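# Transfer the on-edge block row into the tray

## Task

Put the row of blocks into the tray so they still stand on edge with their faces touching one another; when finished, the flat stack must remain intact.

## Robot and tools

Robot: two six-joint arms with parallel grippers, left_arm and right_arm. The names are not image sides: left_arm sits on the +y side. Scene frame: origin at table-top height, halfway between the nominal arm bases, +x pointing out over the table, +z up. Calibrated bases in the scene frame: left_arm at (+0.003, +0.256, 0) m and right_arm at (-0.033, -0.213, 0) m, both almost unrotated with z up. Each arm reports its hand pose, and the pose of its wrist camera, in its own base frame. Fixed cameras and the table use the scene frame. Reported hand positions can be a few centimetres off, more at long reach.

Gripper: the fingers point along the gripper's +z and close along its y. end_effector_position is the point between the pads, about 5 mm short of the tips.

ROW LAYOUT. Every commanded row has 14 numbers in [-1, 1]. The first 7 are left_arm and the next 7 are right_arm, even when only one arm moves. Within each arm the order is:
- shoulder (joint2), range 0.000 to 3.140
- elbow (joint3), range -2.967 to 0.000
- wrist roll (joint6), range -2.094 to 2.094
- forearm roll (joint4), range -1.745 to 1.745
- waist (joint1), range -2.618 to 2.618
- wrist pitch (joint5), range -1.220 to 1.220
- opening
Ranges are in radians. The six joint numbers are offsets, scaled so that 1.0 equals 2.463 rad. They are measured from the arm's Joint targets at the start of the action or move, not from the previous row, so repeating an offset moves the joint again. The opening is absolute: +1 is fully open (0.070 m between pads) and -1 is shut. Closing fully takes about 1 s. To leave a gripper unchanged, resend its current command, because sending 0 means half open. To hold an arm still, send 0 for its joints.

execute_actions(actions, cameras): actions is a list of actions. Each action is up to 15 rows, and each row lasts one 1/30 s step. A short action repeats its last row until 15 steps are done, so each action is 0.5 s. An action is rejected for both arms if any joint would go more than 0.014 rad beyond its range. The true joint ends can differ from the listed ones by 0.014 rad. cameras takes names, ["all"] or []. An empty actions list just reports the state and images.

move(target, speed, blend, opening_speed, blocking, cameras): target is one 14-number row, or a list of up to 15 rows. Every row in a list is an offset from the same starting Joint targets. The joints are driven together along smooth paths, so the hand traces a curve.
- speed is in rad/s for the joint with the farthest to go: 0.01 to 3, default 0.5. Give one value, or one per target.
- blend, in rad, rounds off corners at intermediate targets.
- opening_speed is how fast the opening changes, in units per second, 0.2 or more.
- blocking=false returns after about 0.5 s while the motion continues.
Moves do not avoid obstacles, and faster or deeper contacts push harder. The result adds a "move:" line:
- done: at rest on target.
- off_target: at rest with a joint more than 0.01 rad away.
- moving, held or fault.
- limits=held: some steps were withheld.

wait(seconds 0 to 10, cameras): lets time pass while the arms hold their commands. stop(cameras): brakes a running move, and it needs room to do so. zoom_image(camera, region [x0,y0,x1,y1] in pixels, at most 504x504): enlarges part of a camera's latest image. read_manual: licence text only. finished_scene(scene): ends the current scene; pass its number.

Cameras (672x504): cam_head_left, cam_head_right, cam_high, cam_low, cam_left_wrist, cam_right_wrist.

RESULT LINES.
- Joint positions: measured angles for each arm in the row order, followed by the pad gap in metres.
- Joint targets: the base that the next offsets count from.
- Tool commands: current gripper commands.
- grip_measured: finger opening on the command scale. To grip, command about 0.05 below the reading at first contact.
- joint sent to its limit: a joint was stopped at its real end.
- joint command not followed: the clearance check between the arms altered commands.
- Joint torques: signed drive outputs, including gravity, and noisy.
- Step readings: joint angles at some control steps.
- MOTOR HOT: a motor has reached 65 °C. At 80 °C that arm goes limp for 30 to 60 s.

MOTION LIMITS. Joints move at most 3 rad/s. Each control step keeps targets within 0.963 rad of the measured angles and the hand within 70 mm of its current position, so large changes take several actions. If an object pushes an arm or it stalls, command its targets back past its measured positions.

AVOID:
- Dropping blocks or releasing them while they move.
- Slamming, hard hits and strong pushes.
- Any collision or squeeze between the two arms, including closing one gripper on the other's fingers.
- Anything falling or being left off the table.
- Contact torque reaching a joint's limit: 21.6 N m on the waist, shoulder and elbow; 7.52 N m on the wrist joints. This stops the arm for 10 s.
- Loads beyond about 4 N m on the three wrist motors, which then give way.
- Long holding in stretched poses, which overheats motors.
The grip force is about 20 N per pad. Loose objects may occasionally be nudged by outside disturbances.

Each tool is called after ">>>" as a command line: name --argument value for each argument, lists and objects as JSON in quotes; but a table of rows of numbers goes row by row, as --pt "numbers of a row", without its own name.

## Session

>>> execute_actions --actions '[]'

Scene clock: 0.00 s.
left_arm: end_effector_position=(+0.6553, +0.2153, +0.2133) grip_measured=+1.00 end_effector_quat_wxyz=(+0.695, -0.210, +0.656, +0.206) | right_arm: end_effector_position=(+0.0955, -0.2493, +0.1026) grip_measured=+1.00 end_effector_quat_wxyz=(+0.119, +0.888, +0.440, -0.063)
Joint names: [shoulder, elbow, wrist roll, forearm roll, waist, wrist pitch]
Joint positions: left_arm=[2.438 -1.964 0.696 -0.787 0.19 -0.594 0.07] | right_arm=[1.361 -0.817 1.213 -0.166 -1.099 0.883 0.07]
Joint torques (N m): no reading
Joint targets: left_arm=[2.438 -1.964 0.696 -0.787 0.190 -0.594] | right_arm=[1.361 -0.817 1.213 -0.166 -1.099 0.883]
Tool commands: left_gripper/opening=+1.0 right_gripper/opening=+1.0

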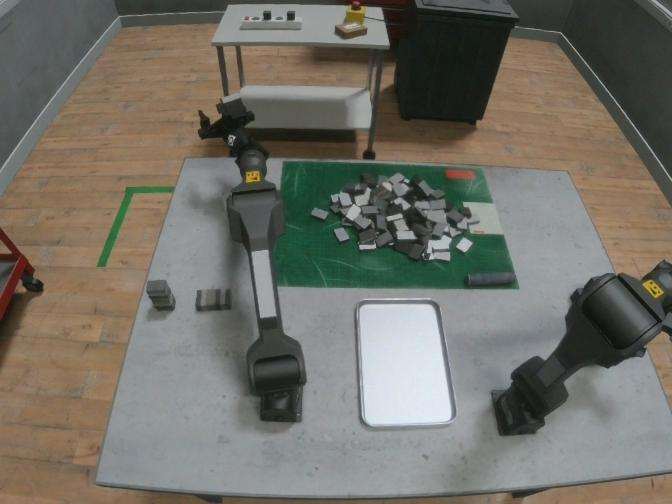

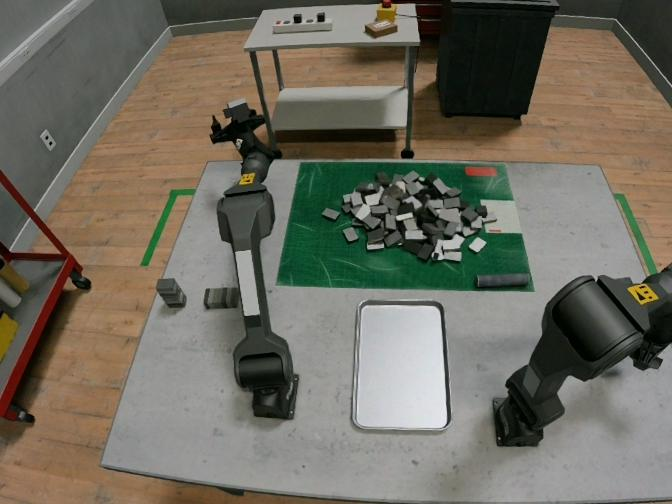

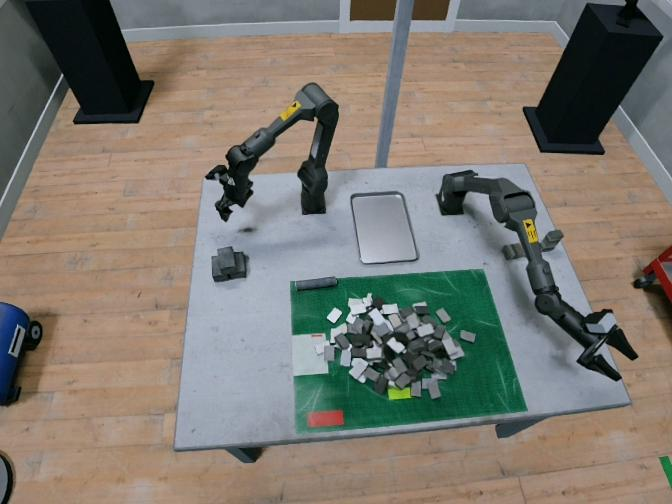

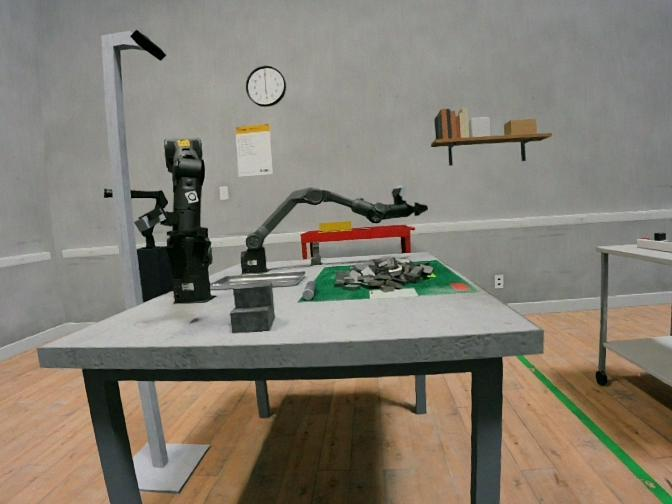

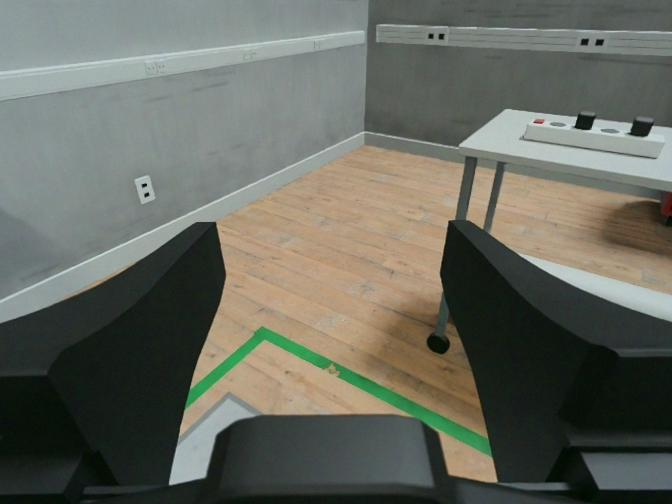

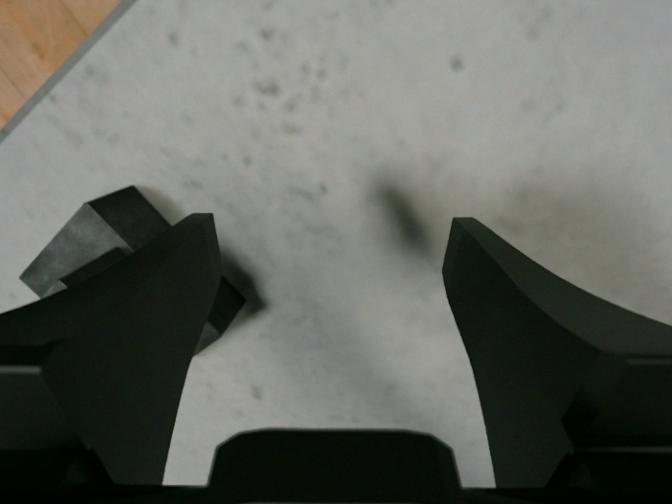

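>>> zoom_image --camera "cam_head_left" --region '[120, 260, 250, 340]'

>>> zoom_image --camera "cam_high" --region '[480, 200, 600, 290]'

>>> zoom_image --camera "cam_head_right" --region '[130, 260, 260, 330]'

>>> zoom_image --camera "cam_high" --region '[190, 220, 280, 300]'

Scaled by 3.877.

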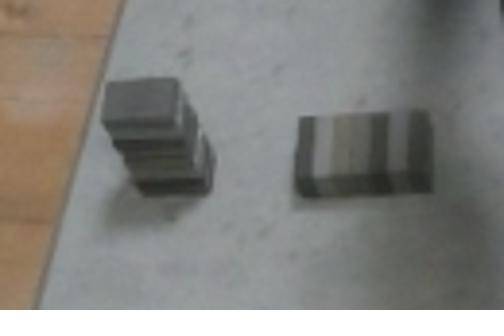

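Scaled by 4.200.

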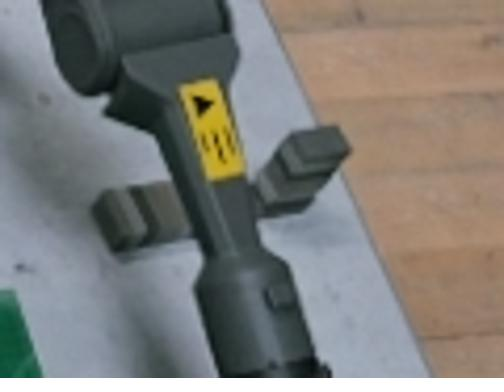

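Scaled by 3.877.

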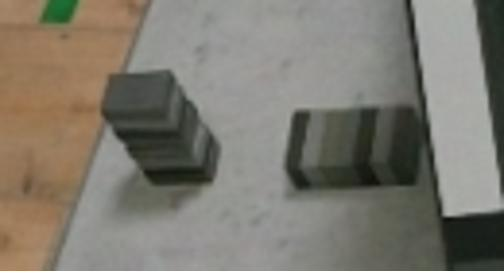

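Scaled by 5.600.

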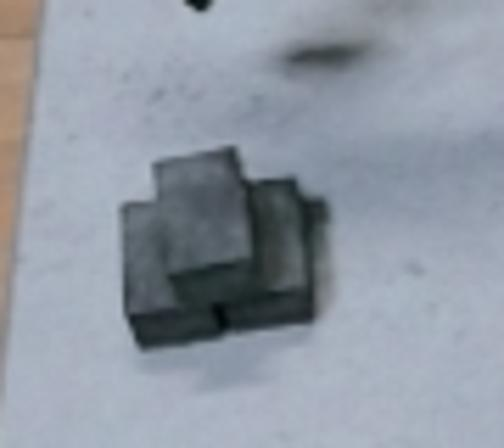

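>>> move --target '[-0.4553,0.3208,-0.0309,0.3195,0.1746,0.6935,1,0,0,0,0,0,0,1]' --speed 1.0 --cameras '["cam_left_wrist","cam_head_left","cam_high"]'

>>> zoom_image --camera "cam_left_wrist" --region '[200, 100, 480, 310]'

Scene clock: 4.10 s.
left_arm: end_effector_position=(+0.2476, +0.1767, +0.2095) grip_measured=+1.00 end_effector_quat_wxyz=(+0.162, +0.000, +0.980, +0.115) | right_arm: end_effector_position=(+0.0955, -0.2493, +0.1026) grip_measured=+1.00 end_effector_quat_wxyz=(+0.119, +0.888, +0.440, -0.063)
Joint names: [shoulder, elbow, wrist roll, forearm roll, waist, wrist pitch]
Joint positions: left_arm=[1.317 -1.173 0.619 0 0.62 1.114 0.07] | right_arm=[1.361 -0.817 1.213 -0.166 -1.099 0.883 0.07]
Joint torques (N m): left_arm=[-2.67 -2.98 -0.12 -0.2 -0.62 -0.49] | right_arm=[-3.3 -4.78 -0.02 -0.23 -0.36 -0.17]
Joint targets: left_arm=[1.317 -1.174 0.619 -0.001 0.620 1.114] | right_arm=[1.361 -0.817 1.213 -0.166 -1.099 0.883]
move: done
Images, in order (width x height): cam_head_left 672x504, cam_high 672x504, cam_left_wrist 672x504.

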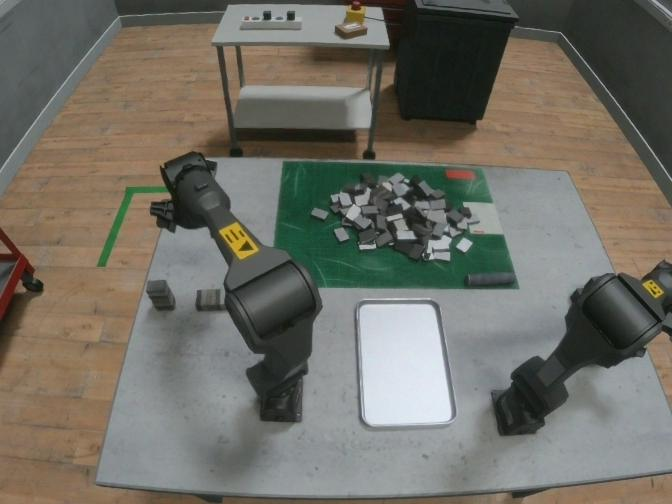

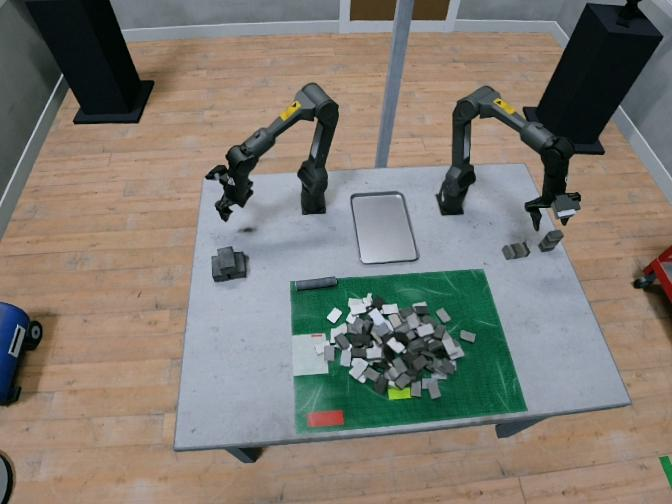

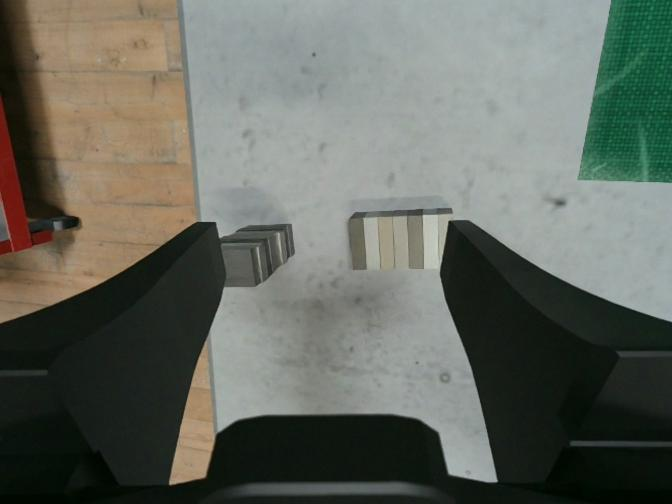

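Scaled by 1.800.

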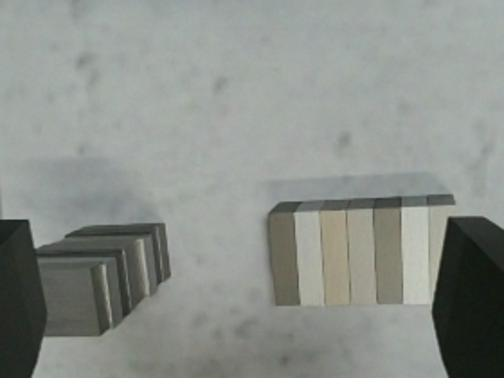

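>>> move --target '[0.0581,0.0965,-0.6817,0.0004,0.0049,0.0081,1,0,0,0,0,0,0,1]' --speed 1.2 --cameras '["cam_left_wrist","cam_head_left","cam_high"]'

>>> zoom_image --camera "cam_left_wrist" --region '[180, 0, 500, 300]'

Scene clock: 12.10 s.
left_arm: end_effector_position=(+0.1967, +0.1438, +0.1000) grip_measured=+1.00 end_effector_quat_wxyz=(+0.000, +0.748, -0.664, +0.000) | right_arm: end_effector_position=(+0.0955, -0.2493, +0.1026) grip_measured=+1.00 end_effector_quat_wxyz=(+0.119, +0.888, +0.440, -0.063)
Joint names: [shoulder, elbow, wrist roll, forearm roll, waist, wrist pitch]
Joint positions: left_arm=[1.46 -0.936 -1.059 0 0.631 1.134 0.07] | right_arm=[1.361 -0.817 1.213 -0.166 -1.099 0.883 0.07]
Joint torques (N m): left_arm=[-3.3 -2.15 0.07 0.01 0.04 0.17] | right_arm=[-3.02 -4.98 -0.02 -0.27 -0.51 -0.13]
Joint targets: left_arm=[1.460 -0.936 -1.060 0.000 0.632 1.134] | right_arm=[1.361 -0.817 1.213 -0.166 -1.099 0.883]
move: done
Images, in order (width x height): cam_head_left 672x504, cam_high 672x504, cam_left_wrist 672x504.

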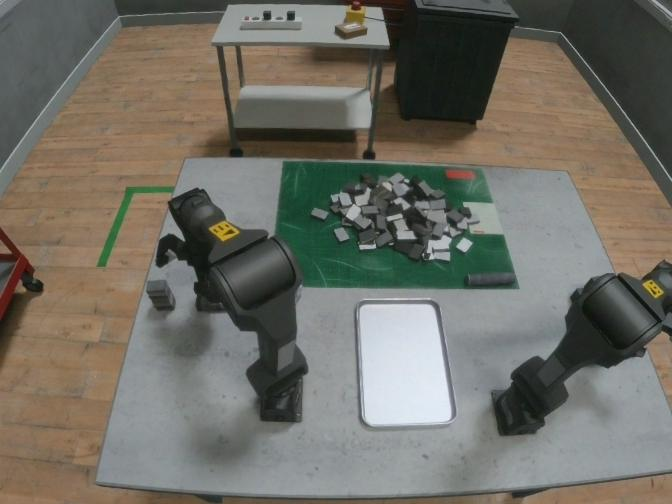

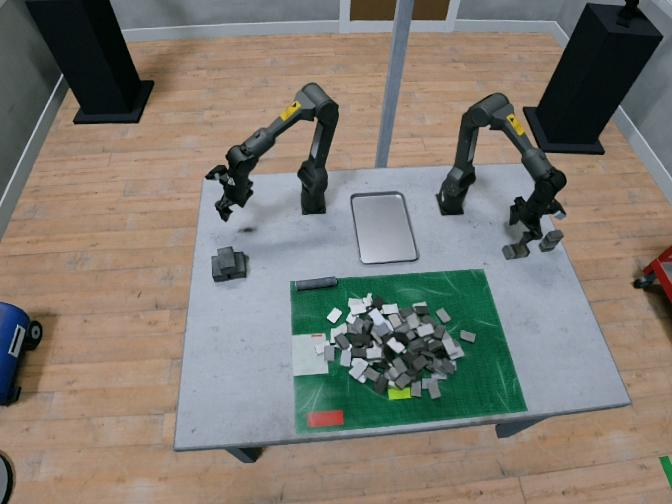

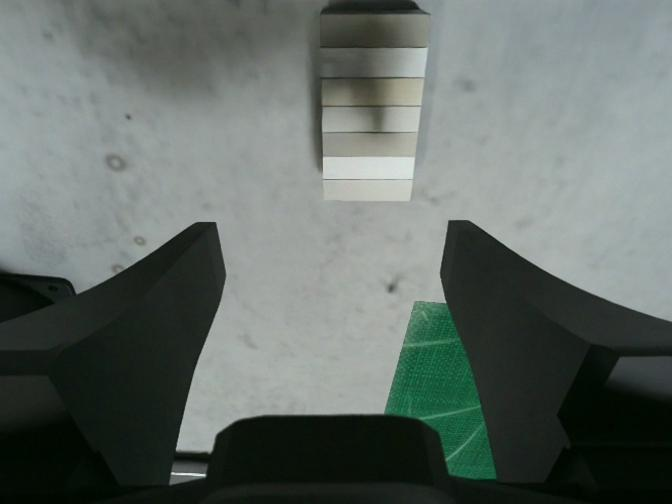

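Scaled by 1.575.

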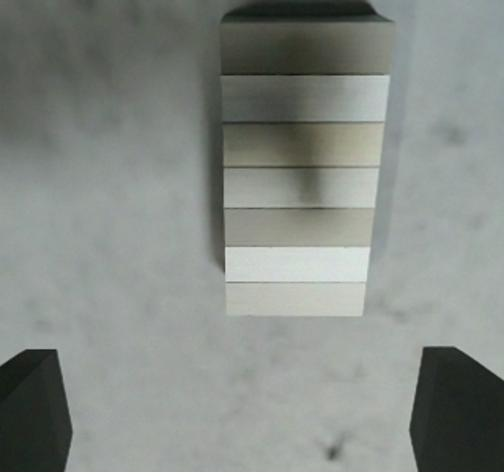

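>>> move --target '[0.0446,0.0407,-0.0325,0,-0.0332,-0.0853,1,0,0,0,0,0,0,1]' --speed 0.5 --cameras '["cam_left_wrist"]'

Scene clock: 15.63 s.
left_arm: end_effector_position=(+0.2141, +0.1311, +0.0496) grip_measured=+1.00 end_effector_quat_wxyz=(+0.001, +0.748, -0.664, +0.000) | right_arm: end_effector_position=(+0.0955, -0.2493, +0.1026) grip_measured=+1.00 end_effector_quat_wxyz=(+0.119, +0.888, +0.440, -0.063)
Joint names: [shoulder, elbow, wrist roll, forearm roll, waist, wrist pitch]
Joint positions: left_arm=[1.571 -0.834 -1.14 0 0.549 0.924 0.07] | right_arm=[1.361 -0.817 1.213 -0.166 -1.099 0.883 0.07]
Joint torques (N m): left_arm=[-4.32 -2.5 0.13 -0.1 0.02 0.22] | right_arm=[-3.3 -4.88 0.02 -0.25 -0.5 -0.15]
Joint targets: left_arm=[1.570 -0.836 -1.140 0.000 0.550 0.924] | right_arm=[1.361 -0.817 1.213 -0.166 -1.099 0.883]
move: done
Images, in order (width x height): cam_left_wrist 672x504.

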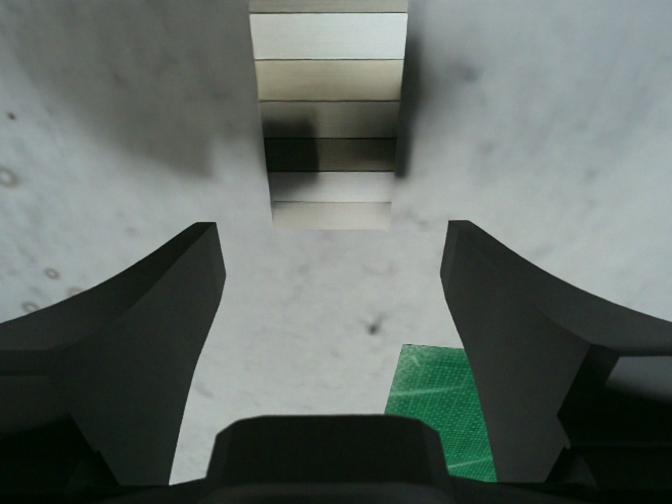

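>>> move --target '[0.0281,0.0252,-0.0041,0,0.0027,-0.0533,1,0,0,0,0,0,0,1]' --speed 0.2 --cameras '["cam_left_wrist"]'

Scene clock: 17.20 s.
left_arm: end_effector_position=(+0.2135, +0.1327, +0.0196) grip_measured=+1.00 end_effector_quat_wxyz=(+0.001, +0.753, -0.658, +0.000) | right_arm: end_effector_position=(+0.0955, -0.2493, +0.1026) grip_measured=+1.00 end_effector_quat_wxyz=(+0.119, +0.888, +0.440, -0.063)
Joint names: [shoulder, elbow, wrist roll, forearm roll, waist, wrist pitch]
Joint positions: left_arm=[1.64 -0.773 -1.149 0 0.556 0.792 0.07] | right_arm=[1.361 -0.817 1.213 -0.166 -1.099 0.883 0.07]
Joint torques (N m): left_arm=[-4.52 -1.95 -0.08 -0.11 -0.04 0.22] | right_arm=[-3.34 -4.94 0.01 -0.26 -0.3 -0.16]
Joint targets: left_arm=[1.639 -0.774 -1.150 0.000 0.557 0.793] | right_arm=[1.361 -0.817 1.213 -0.166 -1.099 0.883]
move: done
Images, in order (width x height): cam_left_wrist 672x504.

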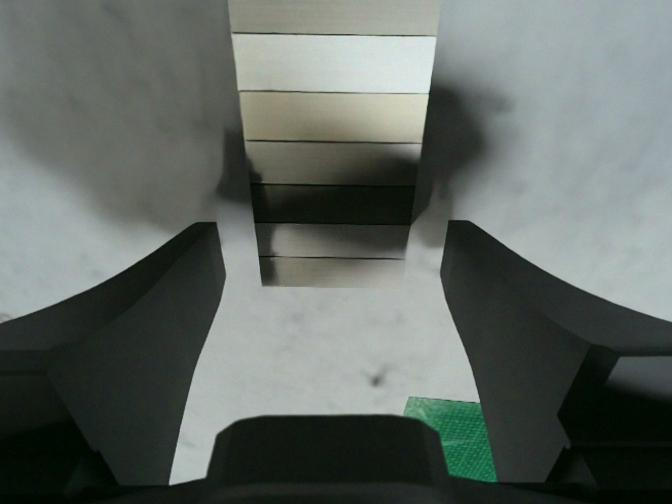

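>>> move --target '[0,0,0,0,0,0,0.12,0,0,0,0,0,0,1]' --opening_speed 0.5 --cameras '["cam_left_wrist"]'

Scene clock: 19.50 s.
left_arm: end_effector_position=(+0.2135, +0.1327, +0.0196) grip_measured=+0.16 end_effector_quat_wxyz=(+0.001, +0.753, -0.658, +0.000) | right_arm: end_effector_position=(+0.0955, -0.2493, +0.1026) grip_measured=+1.00 end_effector_quat_wxyz=(+0.119, +0.888, +0.440, -0.063)
Joint names: [shoulder, elbow, wrist roll, forearm roll, waist, wrist pitch]
Joint positions: left_arm=[1.64 -0.773 -1.149 0 0.556 0.792 0.041] | right_arm=[1.361 -0.817 1.213 -0.166 -1.099 0.883 0.07]
Joint torques (N m): left_arm=[-4.54 -2.29 0.12 -0.1 -0.37 0.08] | right_arm=[-3.43 -4.86 -0.03 -0.3 -0.46 -0.12]
Joint targets: left_arm=[1.639 -0.774 -1.150 0.000 0.557 0.793] | right_arm=[1.361 -0.817 1.213 -0.166 -1.099 0.883]
move: done
Images, in order (width x height): cam_left_wrist 672x504.

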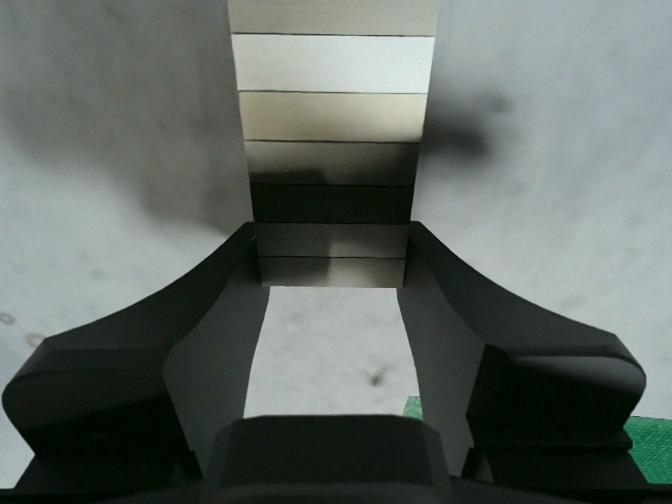

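>>> move --target '[-0.012,0.0153,-0.0388,0,-0.0388,-0.0033,0.12,0,0,0,0,0,0,1]' --speed 0.08 --cameras '["cam_left_wrist","cam_head_left"]'

Scene clock: 21.63 s.
left_arm: end_effector_position=(+0.2167, +0.1075, +0.0199) grip_measured=+0.16 end_effector_quat_wxyz=(+0.000, +0.753, -0.658, +0.000) | right_arm: end_effector_position=(+0.0955, -0.2493, +0.1026) grip_measured=+1.00 end_effector_quat_wxyz=(+0.119, +0.888, +0.440, -0.063)
Joint names: [shoulder, elbow, wrist roll, forearm roll, waist, wrist pitch]
Joint positions: left_arm=[1.609 -0.736 -1.246 0 0.461 0.785 0.041] | right_arm=[1.361 -0.817 1.213 -0.166 -1.099 0.883 0.07]
Joint torques (N m): left_arm=[-4.51 -1.78 0.12 -0.02 -0.13 -0.09] | right_arm=[-3.28 -5.07 -0.04 -0.31 -0.59 -0.17]
Joint targets: left_arm=[1.610 -0.736 -1.245 0.000 0.461 0.785] | right_arm=[1.361 -0.817 1.213 -0.166 -1.099 0.883]
move: done
Images, in order (width x height): cam_head_left 672x504, cam_left_wrist 672x504.

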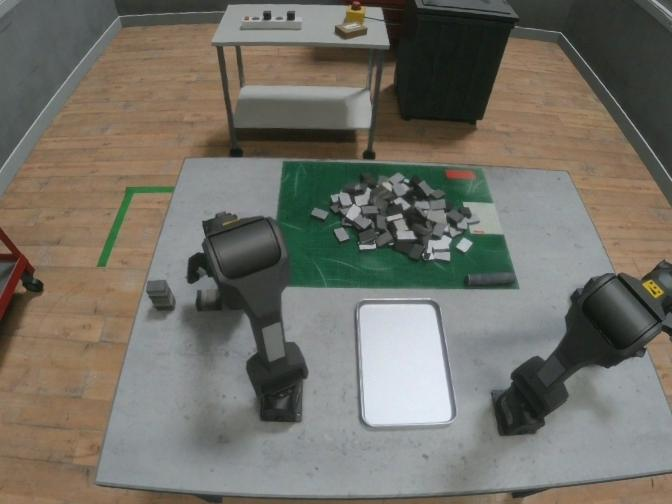

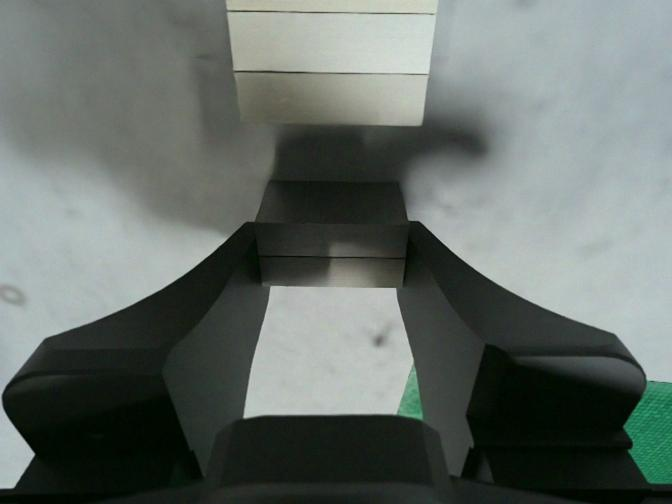

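>>> move --pt "0 0 0 0 0 0 1 0 0 0 0 0 0 1" --pt "-0.0444 -0.0458 0 0 0 0.0898 1 0 0 0 0 0 0 1" --pt "-0.0247 -0.1031 0.7201 0 0.0827 0.1274 1 0 0 0 0 0 0 1" --speed '[0.2,0.4,1.2]' --opening_speed 0.6 --cameras '["cam_left_wrist"]'

Scene clock: 28.83 s.
left_arm: end_effector_position=(+0.2091, +0.1640, +0.0900) grip_measured=+1.00 end_effector_quat_wxyz=(+0.000, -0.068, +0.998, +0.000) | right_arm: end_effector_position=(+0.0955, -0.2493, +0.1026) grip_measured=+1.00 end_effector_quat_wxyz=(+0.119, +0.888, +0.440, -0.063)
Joint names: [shoulder, elbow, wrist roll, forearm roll, waist, wrist pitch]
Joint positions: left_arm=[1.549 -0.99 0.528 0 0.665 1.098 0.07] | right_arm=[1.361 -0.817 1.213 -0.166 -1.099 0.883 0.07]
Joint torques (N m): left_arm=[-3.57 -2.58 -0.07 -0.11 -0.19 0.16] | right_arm=[-3.23 -5.1 0.02 -0.26 -0.49 -0.14]
Joint targets: left_arm=[1.549 -0.990 0.528 0.000 0.665 1.099] | right_arm=[1.361 -0.817 1.213 -0.166 -1.099 0.883]
move: done
Images, in order (width x height): cam_left_wrist 672x504.

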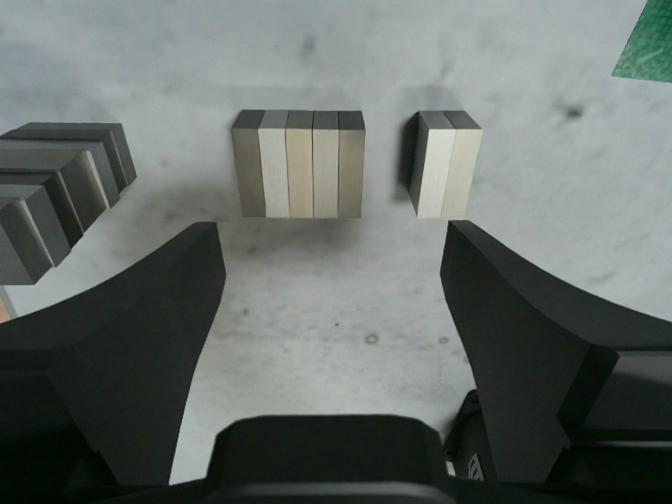

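>>> move --target '[0.0366,0.0282,0.0187,0,0.0182,-0.0648,1,0,0,0,0,0,0,1]' --speed 0.4 --cameras '["cam_left_wrist"]'

Scene clock: 30.97 s.
left_arm: end_effector_position=(+0.2070, +0.1778, +0.0494) grip_measured=+1.00 end_effector_quat_wxyz=(+0.000, -0.068, +0.998, +0.000) | right_arm: end_effector_position=(+0.0955, -0.2493, +0.1026) grip_measured=+1.00 end_effector_quat_wxyz=(+0.119, +0.888, +0.440, -0.063)
Joint names: [shoulder, elbow, wrist roll, forearm roll, waist, wrist pitch]
Joint positions: left_arm=[1.641 -0.919 0.575 0 0.71 0.938 0.07] | right_arm=[1.361 -0.817 1.213 -0.166 -1.099 0.883 0.07]
Joint torques (N m): left_arm=[-4.76 -2.44 -0.1 -0.13 -0.51 0.21] | right_arm=[-3.39 -5.16 -0.03 -0.26 -0.42 -0.21]
Joint targets: left_arm=[1.639 -0.920 0.574 0.000 0.710 0.939] | right_arm=[1.361 -0.817 1.213 -0.166 -1.099 0.883]
move: done
Images, in order (width x height): cam_left_wrist 672x504.

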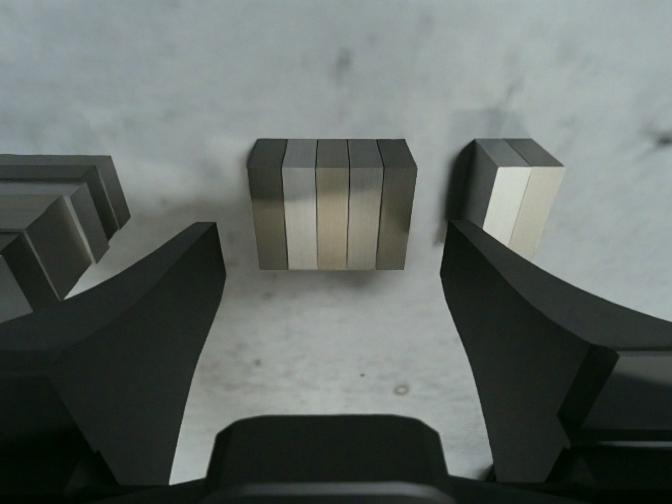

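>>> move --pt "0.0263 0.0242 0 0 0 -0.0505 1 0 0 0 0 0 0 1" --pt "0.0263 0.0242 0 0 0 -0.0505 0.4 0 0 0 0 0 0 1" --speed 0.2 --opening_speed 0.4 --cameras '["cam_left_wrist","cam_low"]'

Scene clock: 34.37 s.
left_arm: end_effector_position=(+0.2072, +0.1780, +0.0199) grip_measured=+0.50 end_effector_quat_wxyz=(+0.000, -0.068, +0.998, +0.000) | right_arm: end_effector_position=(+0.0955, -0.2493, +0.1026) grip_measured=+1.00 end_effector_quat_wxyz=(+0.119, +0.888, +0.440, -0.063)
Joint names: [shoulder, elbow, wrist roll, forearm roll, waist, wrist pitch]
Joint positions: left_arm=[1.704 -0.86 0.575 0 0.71 0.814 0.052] | right_arm=[1.361 -0.817 1.213 -0.166 -1.099 0.883 0.07]
Joint torques (N m): left_arm=[-4.91 -2.26 -0.1 -0.16 -0.66 0.17] | right_arm=[-3.33 -5.06 0.01 -0.31 -0.5 -0.15]
Joint targets: left_arm=[1.704 -0.861 0.574 0.000 0.710 0.815] | right_arm=[1.361 -0.817 1.213 -0.166 -1.099 0.883]
move: done
Images, in order (width x height): cam_low 672x504, cam_left_wrist 672x504.

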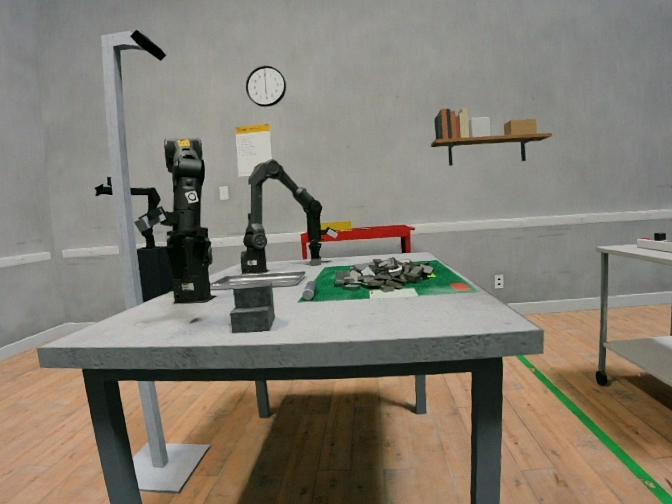

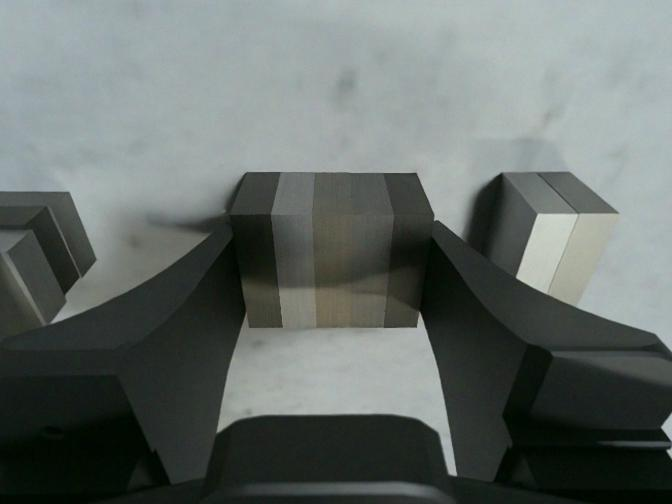

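>>> move --pt "-0.0529 -0.064 0 0 0 0.1168 0.4 0 0 0 0 0 0 1" --pt "-0.0179 -0.0892 -0.0544 0 -0.7592 0.1072 0.4 0 0 0 0 0 0 1" --speed '[0.3,0.9]' --cameras '["cam_left_wrist","cam_head_left","cam_high","cam_head_right"]'

Scene clock: 39.03 s.
left_arm: end_effector_position=(+0.1176, -0.2700, +0.0801) grip_measured=+0.50 end_effector_quat_wxyz=(+0.000, +0.718, +0.696, +0.000) | right_arm: end_effector_position=(+0.0955, -0.2493, +0.1026) grip_measured=+1.00 end_effector_quat_wxyz=(+0.119, +0.888, +0.440, -0.063)
Joint names: [shoulder, elbow, wrist roll, forearm roll, waist, wrist pitch]
Joint positions: left_arm=[1.659 -1.08 0.441 0.001 -1.16 1.079 0.052] | right_arm=[1.361 -0.817 1.213 -0.166 -1.099 0.883 0.07]
Joint torques (N m): left_arm=[-5.34 -3.29 -0.11 -0.11 -0.06 -0.13] | right_arm=[-3.38 -4.97 -0.03 -0.3 -0.37 -0.19]
Joint targets: left_arm=[1.660 -1.080 0.440 0.000 -1.160 1.079] | right_arm=[1.361 -0.817 1.213 -0.166 -1.099 0.883]
move: done
Images, in order (width x height): cam_head_left 672x504, cam_head_right 672x504, cam_high 672x504, cam_left_wrist 672x504.

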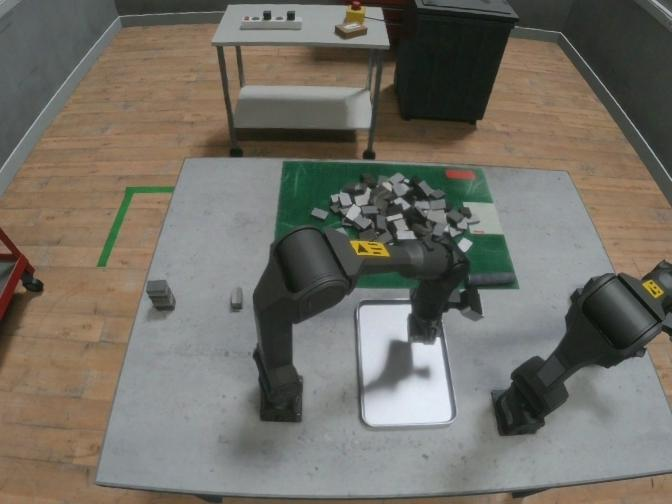

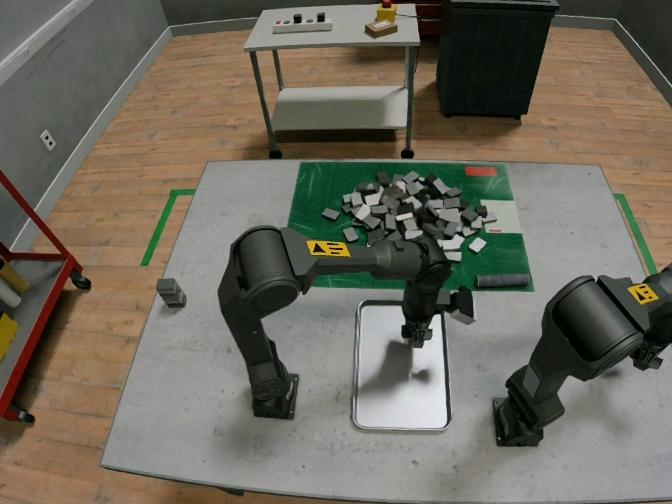

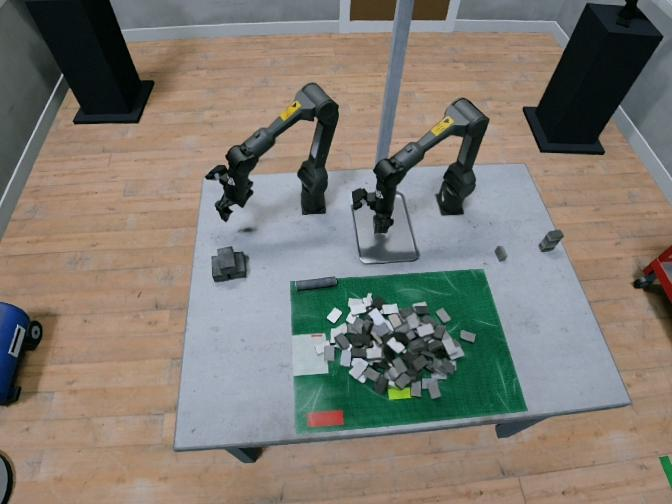

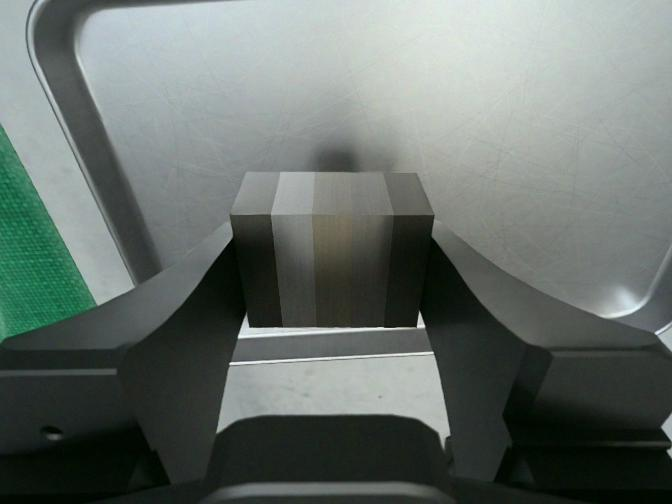

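>>> move --target '[0.04,0.0486,0,0,0,-0.089,0.4,0,0,0,0,0,0,1]' --speed 0.25 --cameras '["cam_left_wrist"]'

>>> move --target '[0.0017,0.0015,0,0,0,-0.0033,0.4,0,0,0,0,0,0,1]' --speed 0.05 --cameras '["cam_left_wrist"]'

>>> zoom_image --camera "cam_left_wrist" --region '[210, 130, 460, 250]'

Scene clock: 41.43 s.
left_arm: end_effector_position=(+0.1177, -0.2703, +0.0241) grip_measured=+0.50 end_effector_quat_wxyz=(+0.000, +0.718, +0.696, +0.000) | right_arm: end_effector_position=(+0.0955, -0.2493, +0.1026) grip_measured=+1.00 end_effector_quat_wxyz=(+0.119, +0.888, +0.440, -0.063)
Joint names: [shoulder, elbow, wrist roll, forearm roll, waist, wrist pitch]
Joint positions: left_arm=[1.759 -0.96 0.441 0.001 -1.16 0.859 0.052] | right_arm=[1.361 -0.817 1.213 -0.166 -1.099 0.883 0.07]
Joint torques (N m): left_arm=[-6.41 -2.87 -0.03 -0.17 -0.66 0.21] | right_arm=[-3.33 -4.99 0.01 -0.3 -0.35 -0.15]
Joint targets: left_arm=[1.758 -0.961 0.440 0.000 -1.160 0.859] | right_arm=[1.361 -0.817 1.213 -0.166 -1.099 0.883]
move: done
Images, in order (width x height): cam_left_wrist 672x504.

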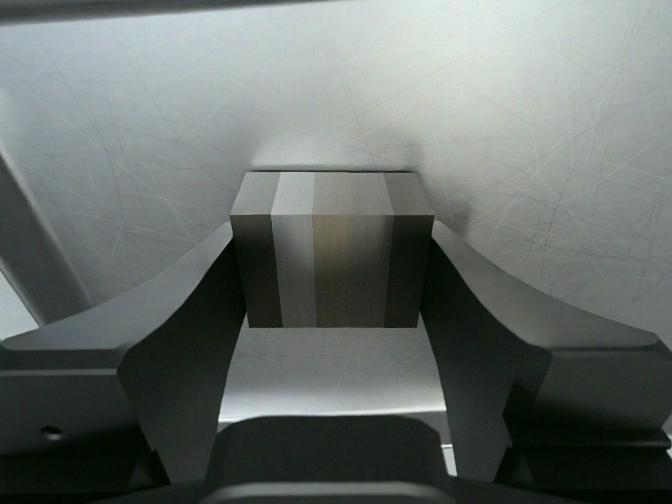

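Scene clock: 42.13 s.
left_arm: end_effector_position=(+0.1180, -0.2709, +0.0229) grip_measured=+0.50 end_effector_quat_wxyz=(+0.001, +0.718, +0.696, +0.000) | right_arm: end_effector_position=(+0.0955, -0.2493, +0.1026) grip_measured=+1.00 end_effector_quat_wxyz=(+0.119, +0.888, +0.440, -0.063)
Joint names: [shoulder, elbow, wrist roll, forearm roll, waist, wrist pitch]
Joint positions: left_arm=[1.762 -0.958 0.441 0.001 -1.16 0.851 0.052] | right_arm=[1.361 -0.817 1.213 -0.166 -1.099 0.883 0.07]
Joint torques (N m): left_arm=[-5.44 -1.96 -0.01 -0.16 -0.65 -0.1] | right_arm=[-3.39 -5.3 -0.01 -0.27 -0.23 -0.17]
Joint targets: left_arm=[1.762 -0.957 0.440 0.000 -1.160 0.851] | right_arm=[1.361 -0.817 1.213 -0.166 -1.099 0.883]
move: done
Images, in order (width x height): cam_left_wrist 672x504.

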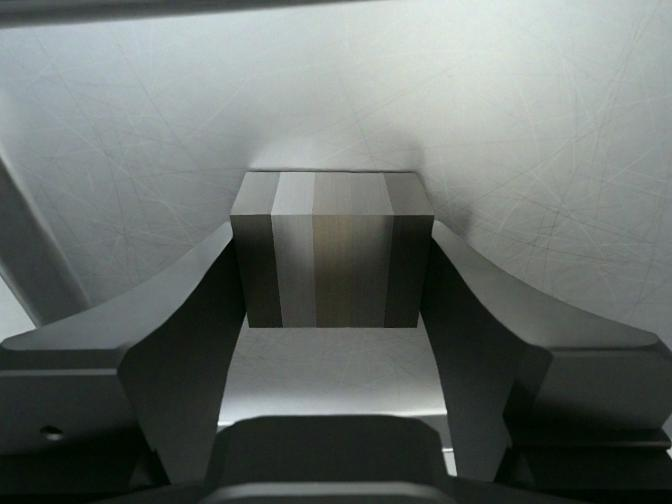

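Scaled by 2.016.

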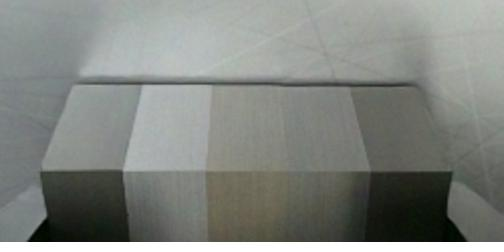

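>>> move --target '[0.0009,0.0008,0,0,0,-0.0017,0.4,0,0,0,0,0,0,1]' --speed 0.05

>>> move --target '[0.0006,0.0005,0,0,0,-0.0011,0.4,0,0,0,0,0,0,1]' --speed 0.05 --cameras '["cam_left_wrist"]'

>>> zoom_image --camera "cam_left_wrist" --region '[210, 130, 460, 250]'

Scene clock: 43.13 s.
left_arm: end_effector_position=(+0.1180, -0.2709, +0.0220) grip_measured=+0.50 end_effector_quat_wxyz=(+0.001, +0.718, +0.696, +0.000) | right_arm: end_effector_position=(+0.0955, -0.2493, +0.1026) grip_measured=+1.00 end_effector_quat_wxyz=(+0.119, +0.888, +0.440, -0.063)
Joint names: [shoulder, elbow, wrist roll, forearm roll, waist, wrist pitch]
Joint positions: left_arm=[1.764 -0.956 0.441 0.001 -1.16 0.847 0.052] | right_arm=[1.361 -0.817 1.213 -0.166 -1.099 0.883 0.07]
Joint torques (N m): left_arm=[-5.49 -2.12 0.01 -0.16 -0.61 -0.1] | right_arm=[-3.24 -5.01 -0.01 -0.33 -0.12 -0.15]
Joint targets: left_arm=[1.764 -0.955 0.440 0.000 -1.160 0.847] | right_arm=[1.361 -0.817 1.213 -0.166 -1.099 0.883]
move: done

Scene clock: 43.83 s.
left_arm: end_effector_position=(+0.1178, -0.2706, +0.0213) grip_measured=+0.50 end_effector_quat_wxyz=(+0.001, +0.718, +0.696, +0.000) | right_arm: end_effector_position=(+0.0955, -0.2493, +0.1026) grip_measured=+1.00 end_effector_quat_wxyz=(+0.119, +0.888, +0.440, -0.063)
Joint names: [shoulder, elbow, wrist roll, forearm roll, waist, wrist pitch]
Joint positions: left_arm=[1.765 -0.954 0.441 0.001 -1.16 0.846 0.052] | right_arm=[1.361 -0.817 1.213 -0.166 -1.099 0.883 0.07]
Joint torques (N m): left_arm=[-5.13 -1.97 0.04 -0.15 -0.65 -0.34] | right_arm=[-3.35 -4.89 -0.01 -0.3 0.03 -0.14]
Joint targets: left_arm=[1.766 -0.954 0.440 0.000 -1.160 0.844] | right_arm=[1.361 -0.817 1.213 -0.166 -1.099 0.883]
move: done
Images, in order (width x height): cam_left_wrist 672x504.

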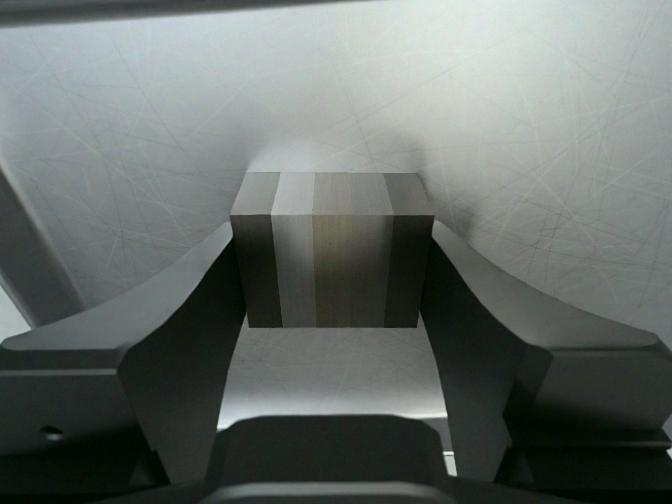

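Scaled by 2.016.

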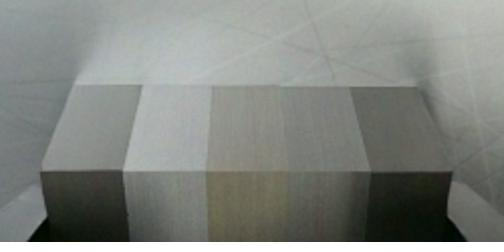

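>>> move --pt "0 0 0 0 0 0 1 0 0 0 0 0 0 1" --pt "-0.0431 -0.0515 0 0 0 0.0954 1 0 0 0 0 0 0 1" --pt "-0.1122 0.0296 -0.6761 0 0.6665 0.0834 1 0 0 0 0 0 0 1" --pt "-0.0898 0.0599 -0.6761 0 0.6665 0.0307 1 0 0 0 0 0 0 1" --speed '[0.2,0.3,1.2,0.4]' --opening_speed 0.5 --cameras '["cam_left_wrist","cam_head_left","cam_high"]'

>>> zoom_image --camera "cam_head_left" --region '[350, 280, 470, 370]'

Scene clock: 49.73 s.
left_arm: end_effector_position=(+0.2157, +0.1129, +0.0494) grip_measured=+1.00 end_effector_quat_wxyz=(+0.001, +0.753, -0.658, -0.001) | right_arm: end_effector_position=(+0.0955, -0.2493, +0.1026) grip_measured=+1.00 end_effector_quat_wxyz=(+0.119, +0.888, +0.440, -0.063)
Joint names: [shoulder, elbow, wrist roll, forearm roll, waist, wrist pitch]
Joint positions: left_arm=[1.546 -0.805 -1.225 0.001 0.482 0.919 0.07] | right_arm=[1.361 -0.817 1.213 -0.166 -1.099 0.883 0.07]
Joint torques (N m): left_arm=[-4.24 -2.48 -0.12 -0.12 -0.38 0.23] | right_arm=[-3.14 -4.96 0 -0.31 -0.13 -0.16]
Joint targets: left_arm=[1.545 -0.806 -1.225 0.000 0.481 0.920] | right_arm=[1.361 -0.817 1.213 -0.166 -1.099 0.883]
move: done
Images, in order (width x height): cam_head_left 672x504, cam_high 672x504, cam_left_wrist 672x504.

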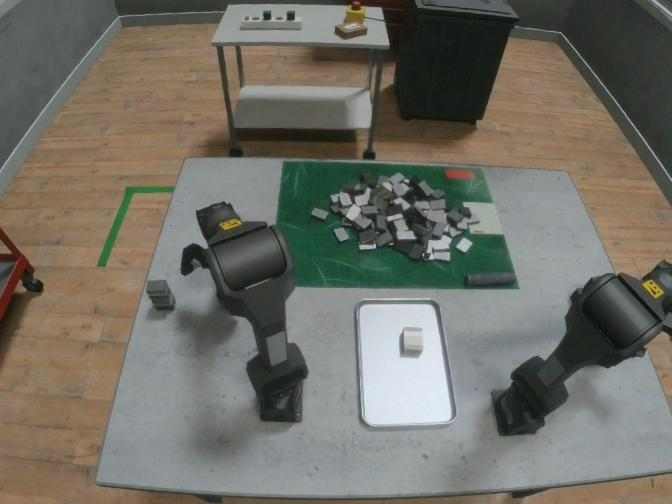

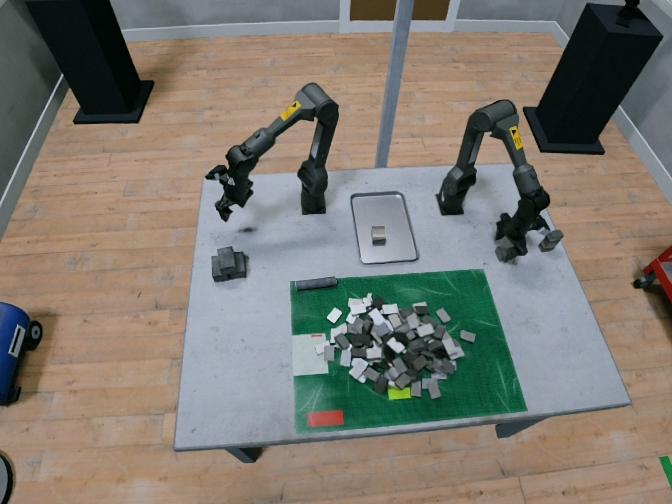

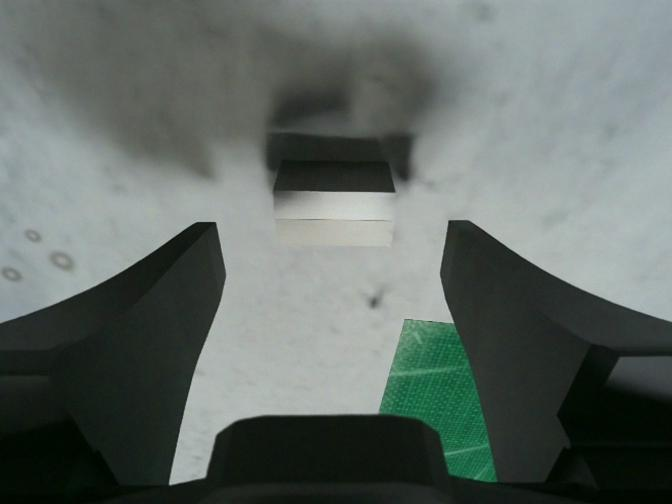

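Scaled by 4.200.

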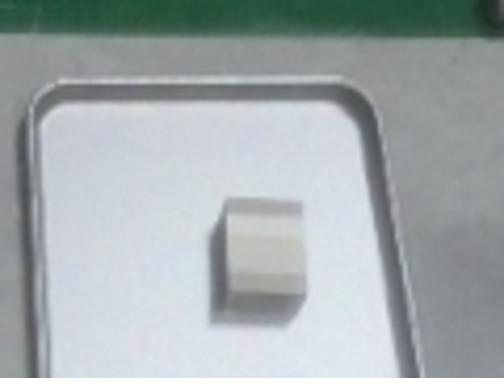

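>>> move --pt "0.0284 0.0254 0.0032 0 0.0037 -0.0542 1 0 0 0 0 0 0 1" --pt "0.0284 0.0254 0.0032 0 0.0037 -0.0542 0.06 0 0 0 0 0 0 1" --speed 0.2 --opening_speed 0.5 --cameras '["cam_left_wrist"]'

Scene clock: 53.57 s.
left_arm: end_effector_position=(+0.2152, +0.1148, +0.0199) grip_measured=+0.16 end_effector_quat_wxyz=(+0.000, +0.753, -0.657, +0.000) | right_arm: end_effector_position=(+0.0955, -0.2493, +0.1026) grip_measured=+1.00 end_effector_quat_wxyz=(+0.119, +0.888, +0.440, -0.063)
Joint names: [shoulder, elbow, wrist roll, forearm roll, waist, wrist pitch]
Joint positions: left_arm=[1.615 -0.743 -1.218 0.001 0.49 0.786 0.041] | right_arm=[1.361 -0.817 1.213 -0.166 -1.099 0.883 0.07]
Joint torques (N m): left_arm=[-4.25 -2.1 -0.08 -0.08 -0.42 0.19] | right_arm=[-3.1 -5.2 -0.01 -0.32 -0.52 -0.15]
Joint targets: left_arm=[1.615 -0.744 -1.217 0.000 0.490 0.786] | right_arm=[1.361 -0.817 1.213 -0.166 -1.099 0.883]
move: done
Images, in order (width x height): cam_left_wrist 672x504.

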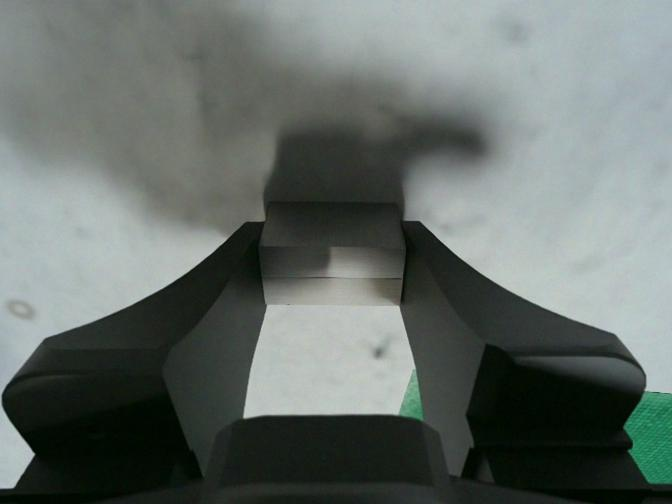

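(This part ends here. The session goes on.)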